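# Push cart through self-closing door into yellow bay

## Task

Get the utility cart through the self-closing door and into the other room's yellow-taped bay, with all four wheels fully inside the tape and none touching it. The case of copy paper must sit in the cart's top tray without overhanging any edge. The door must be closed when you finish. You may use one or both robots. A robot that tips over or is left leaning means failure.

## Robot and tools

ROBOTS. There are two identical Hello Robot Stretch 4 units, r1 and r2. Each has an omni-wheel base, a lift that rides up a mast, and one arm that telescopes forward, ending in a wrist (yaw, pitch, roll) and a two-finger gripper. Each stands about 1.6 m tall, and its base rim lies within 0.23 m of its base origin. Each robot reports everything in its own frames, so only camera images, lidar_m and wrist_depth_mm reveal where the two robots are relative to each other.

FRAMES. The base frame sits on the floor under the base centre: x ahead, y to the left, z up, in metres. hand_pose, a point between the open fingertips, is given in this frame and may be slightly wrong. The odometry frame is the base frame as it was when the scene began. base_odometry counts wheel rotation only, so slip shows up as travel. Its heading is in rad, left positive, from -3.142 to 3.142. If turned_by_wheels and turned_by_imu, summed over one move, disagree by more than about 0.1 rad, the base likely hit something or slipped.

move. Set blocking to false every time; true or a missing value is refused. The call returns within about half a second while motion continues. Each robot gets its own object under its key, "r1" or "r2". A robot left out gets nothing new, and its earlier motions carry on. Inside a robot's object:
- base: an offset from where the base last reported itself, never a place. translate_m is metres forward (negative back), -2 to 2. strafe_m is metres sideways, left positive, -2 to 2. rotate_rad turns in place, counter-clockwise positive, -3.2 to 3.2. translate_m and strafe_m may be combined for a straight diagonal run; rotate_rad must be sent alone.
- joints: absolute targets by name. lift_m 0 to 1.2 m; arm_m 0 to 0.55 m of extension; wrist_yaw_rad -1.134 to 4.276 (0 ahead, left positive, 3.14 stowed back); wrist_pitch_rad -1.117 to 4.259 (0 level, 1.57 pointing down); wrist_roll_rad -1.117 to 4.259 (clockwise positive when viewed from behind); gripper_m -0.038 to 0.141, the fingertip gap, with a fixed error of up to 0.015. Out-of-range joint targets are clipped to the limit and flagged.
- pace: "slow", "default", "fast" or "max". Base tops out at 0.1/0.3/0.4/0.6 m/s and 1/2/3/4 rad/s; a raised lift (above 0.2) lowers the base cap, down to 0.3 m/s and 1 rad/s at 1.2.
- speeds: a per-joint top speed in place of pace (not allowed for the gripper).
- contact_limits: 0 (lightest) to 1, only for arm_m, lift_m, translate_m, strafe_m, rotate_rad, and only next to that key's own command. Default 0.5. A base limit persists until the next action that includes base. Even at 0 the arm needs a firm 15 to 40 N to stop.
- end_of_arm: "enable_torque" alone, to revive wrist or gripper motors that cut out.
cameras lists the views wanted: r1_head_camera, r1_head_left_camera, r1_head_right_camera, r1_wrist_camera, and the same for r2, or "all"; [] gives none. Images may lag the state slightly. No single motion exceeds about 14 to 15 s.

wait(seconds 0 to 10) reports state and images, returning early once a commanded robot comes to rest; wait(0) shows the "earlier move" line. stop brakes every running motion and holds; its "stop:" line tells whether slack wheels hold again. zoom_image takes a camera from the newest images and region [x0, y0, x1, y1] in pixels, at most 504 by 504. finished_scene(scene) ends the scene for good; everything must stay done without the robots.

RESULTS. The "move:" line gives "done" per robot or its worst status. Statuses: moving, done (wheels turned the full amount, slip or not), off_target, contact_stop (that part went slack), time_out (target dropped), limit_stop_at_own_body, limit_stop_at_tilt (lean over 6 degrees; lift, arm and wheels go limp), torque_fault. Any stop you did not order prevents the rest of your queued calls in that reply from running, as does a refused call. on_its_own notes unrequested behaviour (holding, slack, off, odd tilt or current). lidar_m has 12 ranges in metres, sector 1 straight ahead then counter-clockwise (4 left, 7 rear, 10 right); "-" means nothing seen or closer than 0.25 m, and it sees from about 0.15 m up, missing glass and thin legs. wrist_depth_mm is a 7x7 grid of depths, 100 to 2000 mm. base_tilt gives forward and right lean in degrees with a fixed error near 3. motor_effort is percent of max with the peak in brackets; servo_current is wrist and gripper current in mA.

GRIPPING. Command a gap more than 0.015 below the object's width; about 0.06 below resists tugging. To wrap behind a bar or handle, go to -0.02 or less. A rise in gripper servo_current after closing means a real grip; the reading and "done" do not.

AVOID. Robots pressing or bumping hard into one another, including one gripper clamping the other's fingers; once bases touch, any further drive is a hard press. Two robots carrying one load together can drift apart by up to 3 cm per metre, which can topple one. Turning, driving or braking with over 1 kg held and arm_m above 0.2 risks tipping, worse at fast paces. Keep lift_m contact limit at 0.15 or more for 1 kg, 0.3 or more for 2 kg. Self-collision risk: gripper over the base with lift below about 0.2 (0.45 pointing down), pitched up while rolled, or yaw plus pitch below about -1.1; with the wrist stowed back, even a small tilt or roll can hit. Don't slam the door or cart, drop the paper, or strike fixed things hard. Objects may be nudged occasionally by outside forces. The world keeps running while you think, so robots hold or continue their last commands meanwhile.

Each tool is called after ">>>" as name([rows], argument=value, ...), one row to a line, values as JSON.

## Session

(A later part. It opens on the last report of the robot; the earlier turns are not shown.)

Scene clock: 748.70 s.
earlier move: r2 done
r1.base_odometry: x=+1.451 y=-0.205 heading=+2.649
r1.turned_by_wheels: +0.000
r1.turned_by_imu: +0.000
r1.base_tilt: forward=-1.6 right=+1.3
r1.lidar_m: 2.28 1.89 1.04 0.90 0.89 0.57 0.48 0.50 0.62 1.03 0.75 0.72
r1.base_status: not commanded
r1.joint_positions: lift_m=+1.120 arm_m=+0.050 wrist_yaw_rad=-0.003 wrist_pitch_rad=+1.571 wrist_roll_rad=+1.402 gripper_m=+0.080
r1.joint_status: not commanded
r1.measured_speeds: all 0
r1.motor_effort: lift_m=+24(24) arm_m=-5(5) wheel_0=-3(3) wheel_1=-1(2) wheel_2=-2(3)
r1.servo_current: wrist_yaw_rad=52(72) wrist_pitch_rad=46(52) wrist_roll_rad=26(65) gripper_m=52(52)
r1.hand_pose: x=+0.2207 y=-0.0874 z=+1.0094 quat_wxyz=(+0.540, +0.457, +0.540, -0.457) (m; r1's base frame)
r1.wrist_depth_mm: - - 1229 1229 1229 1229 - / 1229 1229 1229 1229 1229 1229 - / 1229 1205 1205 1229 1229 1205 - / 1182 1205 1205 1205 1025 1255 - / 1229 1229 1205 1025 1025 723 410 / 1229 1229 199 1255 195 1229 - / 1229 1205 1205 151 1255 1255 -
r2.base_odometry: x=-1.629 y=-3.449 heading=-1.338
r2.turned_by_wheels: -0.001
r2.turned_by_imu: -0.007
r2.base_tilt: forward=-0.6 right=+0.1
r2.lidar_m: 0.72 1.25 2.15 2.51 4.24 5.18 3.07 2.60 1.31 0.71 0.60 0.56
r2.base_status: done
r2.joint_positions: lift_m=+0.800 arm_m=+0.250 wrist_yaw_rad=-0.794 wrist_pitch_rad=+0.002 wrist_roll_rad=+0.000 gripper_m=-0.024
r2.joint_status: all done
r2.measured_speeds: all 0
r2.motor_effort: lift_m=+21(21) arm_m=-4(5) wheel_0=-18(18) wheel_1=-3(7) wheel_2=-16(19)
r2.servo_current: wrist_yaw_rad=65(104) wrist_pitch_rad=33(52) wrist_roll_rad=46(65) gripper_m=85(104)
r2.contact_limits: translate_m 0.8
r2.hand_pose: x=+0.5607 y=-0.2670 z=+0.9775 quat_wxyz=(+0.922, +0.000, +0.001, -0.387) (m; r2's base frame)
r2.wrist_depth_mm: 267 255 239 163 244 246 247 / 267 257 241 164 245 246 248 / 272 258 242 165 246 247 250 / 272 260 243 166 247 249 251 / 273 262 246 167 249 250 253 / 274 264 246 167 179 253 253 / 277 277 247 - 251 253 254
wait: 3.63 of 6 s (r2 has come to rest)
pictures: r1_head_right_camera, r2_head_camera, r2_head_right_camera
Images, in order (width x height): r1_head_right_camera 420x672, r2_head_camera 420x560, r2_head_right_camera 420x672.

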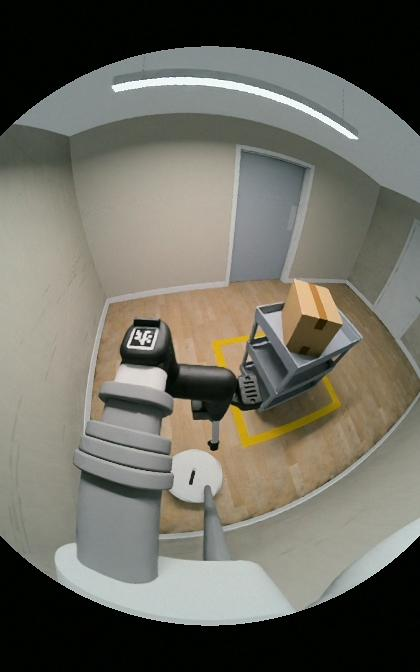

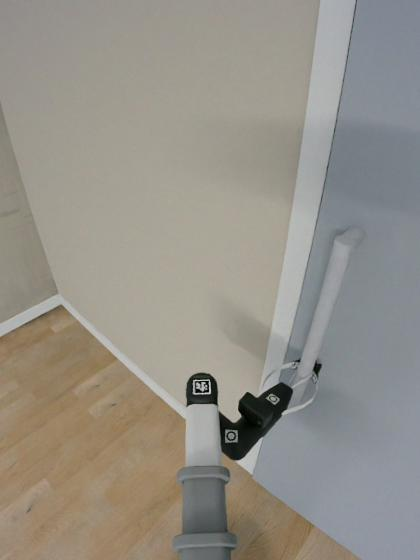

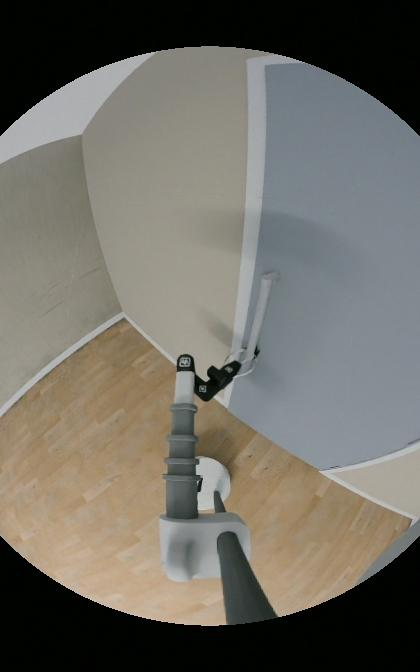

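>>> move(blocking=false, r2={"joints":{"gripper_m":0.12}}, cameras=[])

>>> wait(seconds=2, cameras=["r2_head_camera"])

>>> move(blocking=false, r2={"base":{"translate_m":-0.155,"strafe_m":0.155},"pace":"slow"}, cameras=[])

>>> wait(seconds=5, cameras=["r2_head_camera","r1_head_right_camera"])

>>> zoom_image(camera="r1_head_right_camera", region=[210, 130, 340, 300])

>>> zoom_image(camera="r2_head_camera", region=[150, 0, 420, 500])

Scene clock: 756.03 s.
move: r2 moving
r1: as last shown
r1.lidar_m: 2.28 1.87 1.06 0.89 0.90 0.58 0.48 0.48 0.59 1.05 0.75 0.71
r1.motor_effort: lift_m=+24(24) arm_m=-5(5) wheel_0=-2(3) wheel_1=-2(2) wheel_2=-2(2)
r1.servo_current: wrist_yaw_rad=52(65) wrist_pitch_rad=39(52) wrist_roll_rad=39(65) gripper_m=39(46)
r1.wrist_depth_mm: - - 1229 1229 1229 1205 - / 1205 1205 1205 1229 1255 1255 - / 1205 1255 1229 1229 1229 1229 - / 1229 1229 1229 1205 1042 1229 - / 1229 1229 1229 1025 1025 732 410 / 1205 1205 200 1229 195 1229 - / 1229 1229 1229 151 1229 1229 -
r2.base_odometry: x=-1.629 y=-3.449 heading=-1.338
r2.turned_by_wheels: +0.000
r2.turned_by_imu: +0.001
r2.base_tilt: forward=-0.7 right=+0.1
r2.lidar_m: 0.74 1.28 2.11 2.44 4.23 5.17 3.06 2.62 1.29 0.74 0.61 0.56
r2.base_status: not commanded
r2.joint_positions: lift_m=+0.800 arm_m=+0.250 wrist_yaw_rad=-0.794 wrist_pitch_rad=+0.002 wrist_roll_rad=+0.000 gripper_m=+0.002
r2.joint_status: gripper_m moving
r2.measured_speeds: all 0
r2.motor_effort: lift_m=+21(21) arm_m=-4(4) wheel_0=-19(19) wheel_1=-3(3) wheel_2=-16(17)
r2.servo_current: wrist_yaw_rad=65(72) wrist_pitch_rad=46(46) wrist_roll_rad=52(65) gripper_m=65(98)
r2.contact_limits: translate_m 0.8
r2.hand_pose: x=+0.5607 y=-0.2670 z=+0.9775 quat_wxyz=(+0.922, +0.000, +0.001, -0.387) (m; r2's base frame)
r2.wrist_depth_mm: 270 257 244 168 248 249 250 / 271 258 246 169 249 251 253 / 271 259 247 176 250 252 253 / 273 260 248 171 252 253 255 / 276 263 250 172 252 255 256 / 278 265 187 172 182 256 259 / 279 265 252 - 256 258 259
pictures: none
No camera images: "cameras" was empty.

Scene clock: 757.73 s.
earlier move: r2 done
r1.base_odometry: x=+1.451 y=-0.205 heading=+2.649
r1.turned_by_wheels: +0.000
r1.turned_by_imu: +0.000
r1.base_tilt: forward=-1.6 right=+1.3
r1.lidar_m: 2.29 1.85 1.05 0.90 0.90 0.56 0.48 0.49 0.59 1.03 0.74 0.71
r1.base_status: not commanded
r1.joint_positions: lift_m=+1.120 arm_m=+0.050 wrist_yaw_rad=-0.003 wrist_pitch_rad=+1.571 wrist_roll_rad=+1.402 gripper_m=+0.080
r1.joint_status: not commanded
r1.measured_speeds: all 0
r1.motor_effort: lift_m=+24(24) arm_m=-5(5) wheel_0=-2(3) wheel_1=-1(2) wheel_2=-2(2)
r1.servo_current: wrist_yaw_rad=46(72) wrist_pitch_rad=39(52) wrist_roll_rad=52(65) gripper_m=46(52)
r1.hand_pose: x=+0.2207 y=-0.0874 z=+1.0094 quat_wxyz=(+0.540, +0.457, +0.540, -0.457) (m; r1's base frame)
r1.wrist_depth_mm: - - 1205 1205 1229 1205 - / 1205 1229 1205 1229 1255 1229 - / 1229 1205 1205 1205 1229 1255 - / 1205 1229 1205 1229 1025 1205 - / 1205 1205 1229 1008 1008 732 415 / 1229 1205 199 1255 195 1229 - / 1229 1205 1229 151 1229 1255 -
r2.base_odometry: x=-1.629 y=-3.449 heading=-1.336
r2.turned_by_wheels: +0.002
r2.turned_by_imu: +0.003
r2.base_tilt: forward=-0.7 right=+0.0
r2.lidar_m: 0.73 1.28 2.12 2.46 4.25 5.19 3.08 2.62 1.30 0.72 0.62 0.58
r2.base_status: not commanded
r2.joint_positions: lift_m=+0.800 arm_m=+0.250 wrist_yaw_rad=-0.787 wrist_pitch_rad=+0.002 wrist_roll_rad=+0.000 gripper_m=+0.120
r2.joint_status: all done
r2.measured_speeds: all 0
r2.motor_effort: lift_m=+21(21) arm_m=-4(4) wheel_0=-3(19) wheel_1=-3(3) wheel_2=-6(17)
r2.servo_current: wrist_yaw_rad=33(72) wrist_pitch_rad=39(46) wrist_roll_rad=46(65) gripper_m=52(111)
r2.contact_limits: translate_m 0.8
r2.hand_pose: x=+0.5627 y=-0.2659 z=+0.9775 quat_wxyz=(+0.924, +0.000, +0.001, -0.383) (m; r2's base frame)
r2.wrist_depth_mm: 277 276 273 198 271 270 268 / 278 277 274 200 273 271 270 / 282 278 277 202 274 272 272 / 283 281 279 204 276 273 273 / 283 282 279 205 276 276 274 / 285 282 270 200 206 277 276 / 287 286 271 - 281 278 278
wait: 1.70 of 2 s (r2 has come to rest)
pictures: r2_head_camera
Images, in order (width x height): r2_head_camera 420x560.

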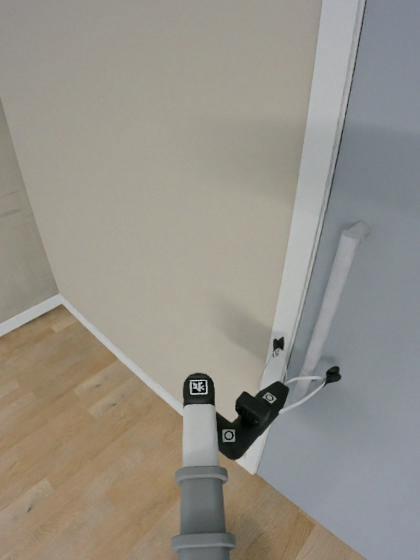

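Scene clock: 758.23 s.
move: r2 moving
r1: as last shown
r1.lidar_m: 2.26 1.84 1.04 0.89 0.88 0.57 0.48 0.47 0.56 1.04 0.74 0.71
r1.motor_effort: lift_m=+24(24) arm_m=-5(5) wheel_0=-3(3) wheel_1=-1(2) wheel_2=-2(2)
r1.servo_current: wrist_yaw_rad=52(59) wrist_pitch_rad=39(46) wrist_roll_rad=59(59) gripper_m=39(46)
r1.wrist_depth_mm: - - 1229 1205 1229 1205 - / 1205 1182 1229 1205 1255 1255 - / 1205 1229 1205 1205 1229 1205 - / 1205 1182 1205 1229 1042 1229 - / 1205 1229 1229 1008 1025 723 413 / 1229 1229 200 1205 195 1229 - / 1205 1255 1229 151 1229 1255 -
r2.base_odometry: x=-1.622 y=-3.439 heading=-1.335
r2.turned_by_wheels: +0.000
r2.turned_by_imu: +0.001
r2.base_tilt: forward=-0.7 right=+0.1
r2.lidar_m: 0.74 1.31 2.14 2.51 4.28 5.19 3.04 2.60 1.33 0.76 0.63 0.61
r2.base_status: translate_m moving; strafe_m moving
r2.joint_positions: lift_m=+0.800 arm_m=+0.250 wrist_yaw_rad=-0.787 wrist_pitch_rad=+0.002 wrist_roll_rad=+0.000 gripper_m=+0.120
r2.joint_status: not commanded
r2.measured_speeds: translate_m=-0.035 strafe_m=+0.034 rotate_rad=-0.001 lift_m=+0.000 arm_m=+0.000 wrist_yaw_rad=+0.000 wrist_pitch_rad=+0.000 wrist_roll_rad=+0.000
r2.motor_effort: lift_m=+21(21) arm_m=-4(4) wheel_0=-7(9) wheel_1=+3(5) wheel_2=+7(8)
r2.servo_current: wrist_yaw_rad=52(59) wrist_pitch_rad=39(46) wrist_roll_rad=46(46) gripper_m=46(52)
r2.hand_pose: x=+0.5627 y=-0.2659 z=+0.9775 quat_wxyz=(+0.924, +0.000, +0.001, -0.383) (m; r2's base frame)
r2.wrist_depth_mm: 287 286 282 210 281 281 277 / 291 286 282 211 282 281 278 / 291 289 283 286 285 282 282 / 293 290 281 216 286 283 283 / 294 293 290 218 287 286 283 / 296 294 279 211 216 286 286 / 300 297 281 - 289 289 287
pictures: none
No camera images: "cameras" was empty.

Scene clock: 761.17 s.
earlier move: r2 done
r1.base_odometry: x=+1.451 y=-0.205 heading=+2.649
r1.turned_by_wheels: +0.000
r1.turned_by_imu: +0.000
r1.base_tilt: forward=-1.6 right=+1.2
r1.lidar_m: 2.29 1.86 1.03 0.89 0.89 0.58 0.47 0.47 0.58 1.02 0.70 0.71
r1.base_status: not commanded
r1.joint_positions: lift_m=+1.120 arm_m=+0.050 wrist_yaw_rad=-0.003 wrist_pitch_rad=+1.571 wrist_roll_rad=+1.402 gripper_m=+0.080
r1.joint_status: not commanded
r1.measured_speeds: all 0
r1.motor_effort: lift_m=+24(24) arm_m=-5(5) wheel_0=-3(3) wheel_1=-2(2) wheel_2=-2(3)
r1.servo_current: wrist_yaw_rad=46(65) wrist_pitch_rad=39(52) wrist_roll_rad=33(65) gripper_m=46(52)
r1.hand_pose: x=+0.2207 y=-0.0874 z=+1.0094 quat_wxyz=(+0.540, +0.457, +0.540, -0.457) (m; r1's base frame)
r1.wrist_depth_mm: - - 1205 1205 1255 1229 - / 1205 1205 1229 1229 1229 1229 - / 1205 1205 1205 1229 1229 1255 - / 1205 1205 1229 1229 1025 1255 - / 1205 1205 1205 1008 1025 732 410 / 1205 1205 200 1229 195 1229 - / 1205 1205 1205 151 1205 1229 -
r2.base_odometry: x=-1.514 y=-3.263 heading=-1.335
r2.turned_by_wheels: +0.000
r2.turned_by_imu: +0.000
r2.base_tilt: forward=-0.7 right=+0.1
r2.lidar_m: 0.99 1.70 2.12 2.49 4.24 4.96 3.07 2.61 1.71 1.00 0.84 0.78
r2.base_status: done
r2.joint_positions: lift_m=+0.800 arm_m=+0.250 wrist_yaw_rad=-0.787 wrist_pitch_rad=+0.002 wrist_roll_rad=+0.000 gripper_m=+0.120
r2.joint_status: not commanded
r2.measured_speeds: all 0
r2.motor_effort: lift_m=+20(21) arm_m=-4(4) wheel_0=-4(10) wheel_1=+5(7) wheel_2=+7(10)
r2.servo_current: wrist_yaw_rad=39(59) wrist_pitch_rad=33(46) wrist_roll_rad=46(65) gripper_m=46(59)
r2.hand_pose: x=+0.5627 y=-0.2659 z=+0.9775 quat_wxyz=(+0.924, +0.000, +0.001, -0.383) (m; r2's base frame)
r2.wrist_depth_mm: - - 469 410 - - - / - - 473 407 - - - / - - 480 413 - - - / - - 488 415 - - - / - - 488 415 - - - / - 185 197 418 185 - - / - - - - - - -
wait: 2.93 of 5 s (r2 has come to rest)
pictures: r1_head_right_camera, r2_head_camera
Images, in order (width x height): r1_head_right_camera 420x672, r2_head_camera 420x560.

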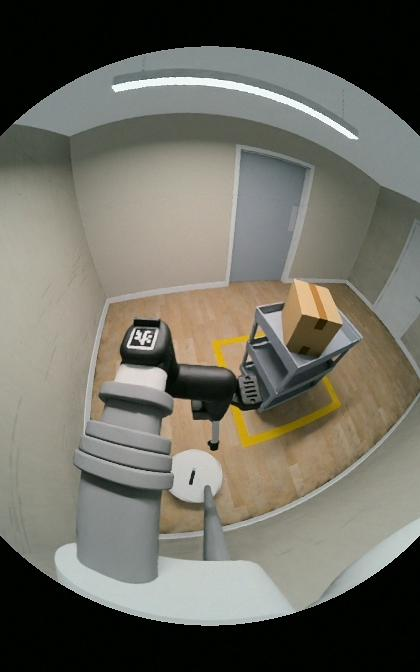

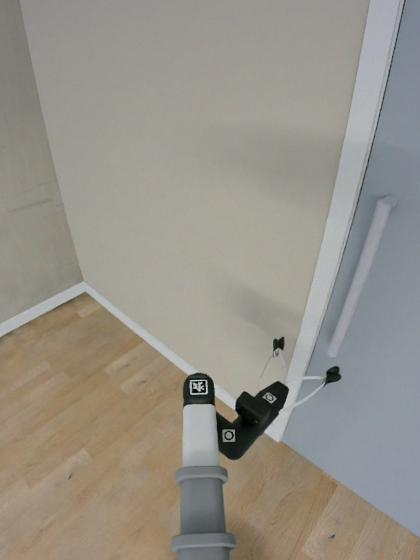

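Scaled by 2.965 from the camera's 420x672 image, which has a finer 600x960 frame.

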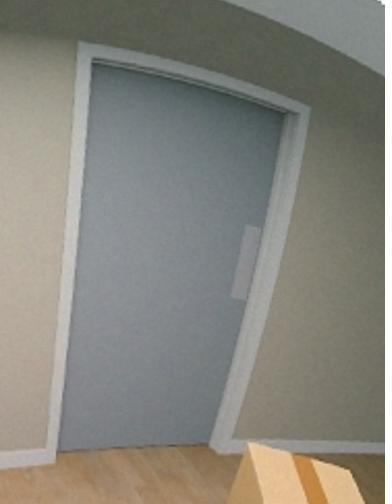

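Scaled by 1.008 from the camera's 420x560 image, which has a finer 1200x1600 frame.

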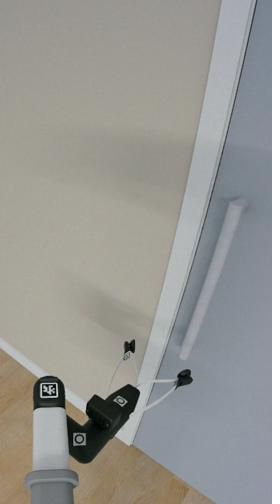

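>>> wait(seconds=1, cameras=["r2_head_camera","r1_head_right_camera"])

>>> zoom_image(camera="r2_head_camera", region=[270, 0, 420, 200])

>>> zoom_image(camera="r1_head_right_camera", region=[270, 150, 330, 300])

Scene clock: 766.27 s.
r1.base_odometry: x=+1.451 y=-0.205 heading=+2.649
r1.turned_by_wheels: +0.000
r1.turned_by_imu: +0.000
r1.base_tilt: forward=-1.6 right=+1.3
r1.lidar_m: 2.29 1.86 1.05 0.90 0.91 0.58 0.48 0.48 0.57 1.03 0.73 0.69
r1.base_status: not commanded
r1.joint_positions: lift_m=+1.120 arm_m=+0.050 wrist_yaw_rad=-0.003 wrist_pitch_rad=+1.571 wrist_roll_rad=+1.402 gripper_m=+0.080
r1.joint_status: not commanded
r1.measured_speeds: all 0
r1.motor_effort: lift_m=+24(24) arm_m=-5(5) wheel_0=-2(3) wheel_1=-2(2) wheel_2=-2(3)
r1.servo_current: wrist_yaw_rad=39(65) wrist_pitch_rad=46(52) wrist_roll_rad=46(65) gripper_m=46(52)
r1.hand_pose: x=+0.2207 y=-0.0874 z=+1.0094 quat_wxyz=(+0.540, +0.457, +0.540, -0.457) (m; r1's base frame)
r1.wrist_depth_mm: - - 1229 1229 1229 1229 - / 1229 1205 1229 1281 1229 1229 - / 1182 1255 1229 1205 1229 1229 - / 1205 1205 1205 1229 1042 1205 - / 1205 1205 1205 1025 1025 732 410 / 1205 1229 199 1255 195 1255 - / 1229 1255 1205 151 1229 1255 -
r2.base_odometry: x=-1.514 y=-3.263 heading=-1.335
r2.turned_by_wheels: +0.000
r2.turned_by_imu: +0.001
r2.base_tilt: forward=-0.7 right=+0.1
r2.lidar_m: 0.99 1.69 2.15 2.48 4.28 4.99 3.07 2.61 1.70 1.01 0.84 0.80
r2.base_status: done
r2.joint_positions: lift_m=+0.800 arm_m=+0.250 wrist_yaw_rad=-0.787 wrist_pitch_rad=+0.002 wrist_roll_rad=+0.000 gripper_m=+0.120
r2.joint_status: not commanded
r2.measured_speeds: all 0
r2.motor_effort: lift_m=+21(21) arm_m=-4(4) wheel_0=-4(10) wheel_1=+4(7) wheel_2=+7(10)
r2.servo_current: wrist_yaw_rad=46(59) wrist_pitch_rad=46(46) wrist_roll_rad=46(65) gripper_m=52(59)
r2.hand_pose: x=+0.5627 y=-0.2659 z=+0.9775 quat_wxyz=(+0.924, +0.000, +0.001, -0.383) (m; r2's base frame)
r2.wrist_depth_mm: - - 473 407 - - - / - - 477 410 - - - / - - 480 410 - - - / - - 484 413 - - - / - - 488 418 - - - / - 186 198 418 186 - - / - - - - - - -
wait: 1.00 s; at rest from the start
pictures: r1_head_right_camera, r2_head_camera
Images, in order (width x height): r1_head_right_camera 420x672, r2_head_camera 420x560.

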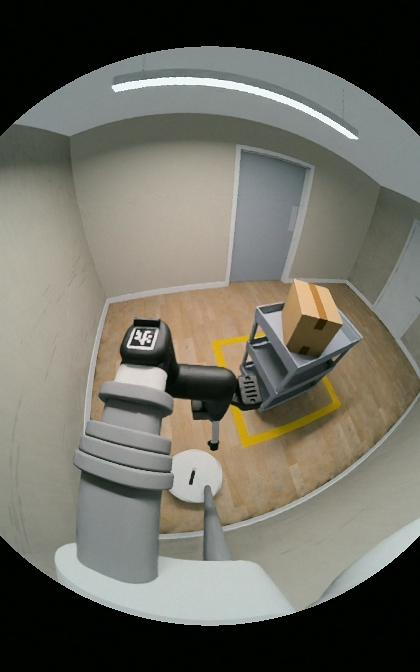

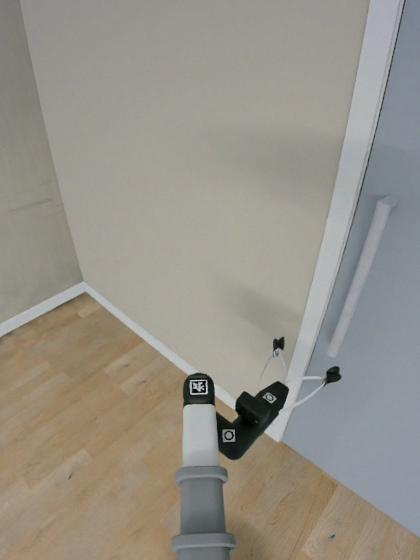

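Scaled by 2.520 from the camera's 420x560 image, which has a finer 1200x1600 frame.

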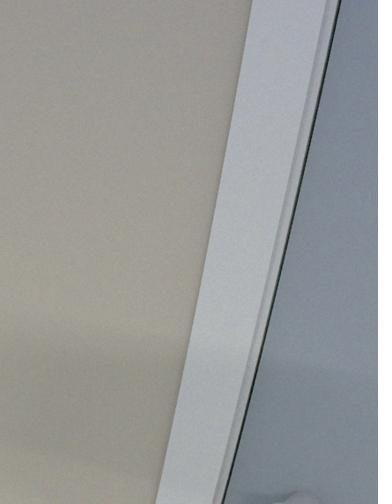

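Scaled by 3.360 from the camera's 420x672 image, which has a finer 600x960 frame.

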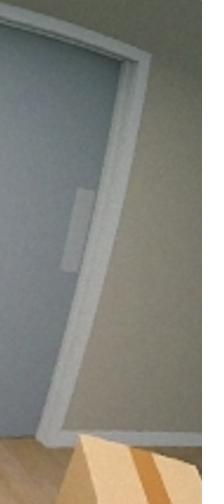

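>>> finished_scene(scene=1)

The scene is finished: the task was done.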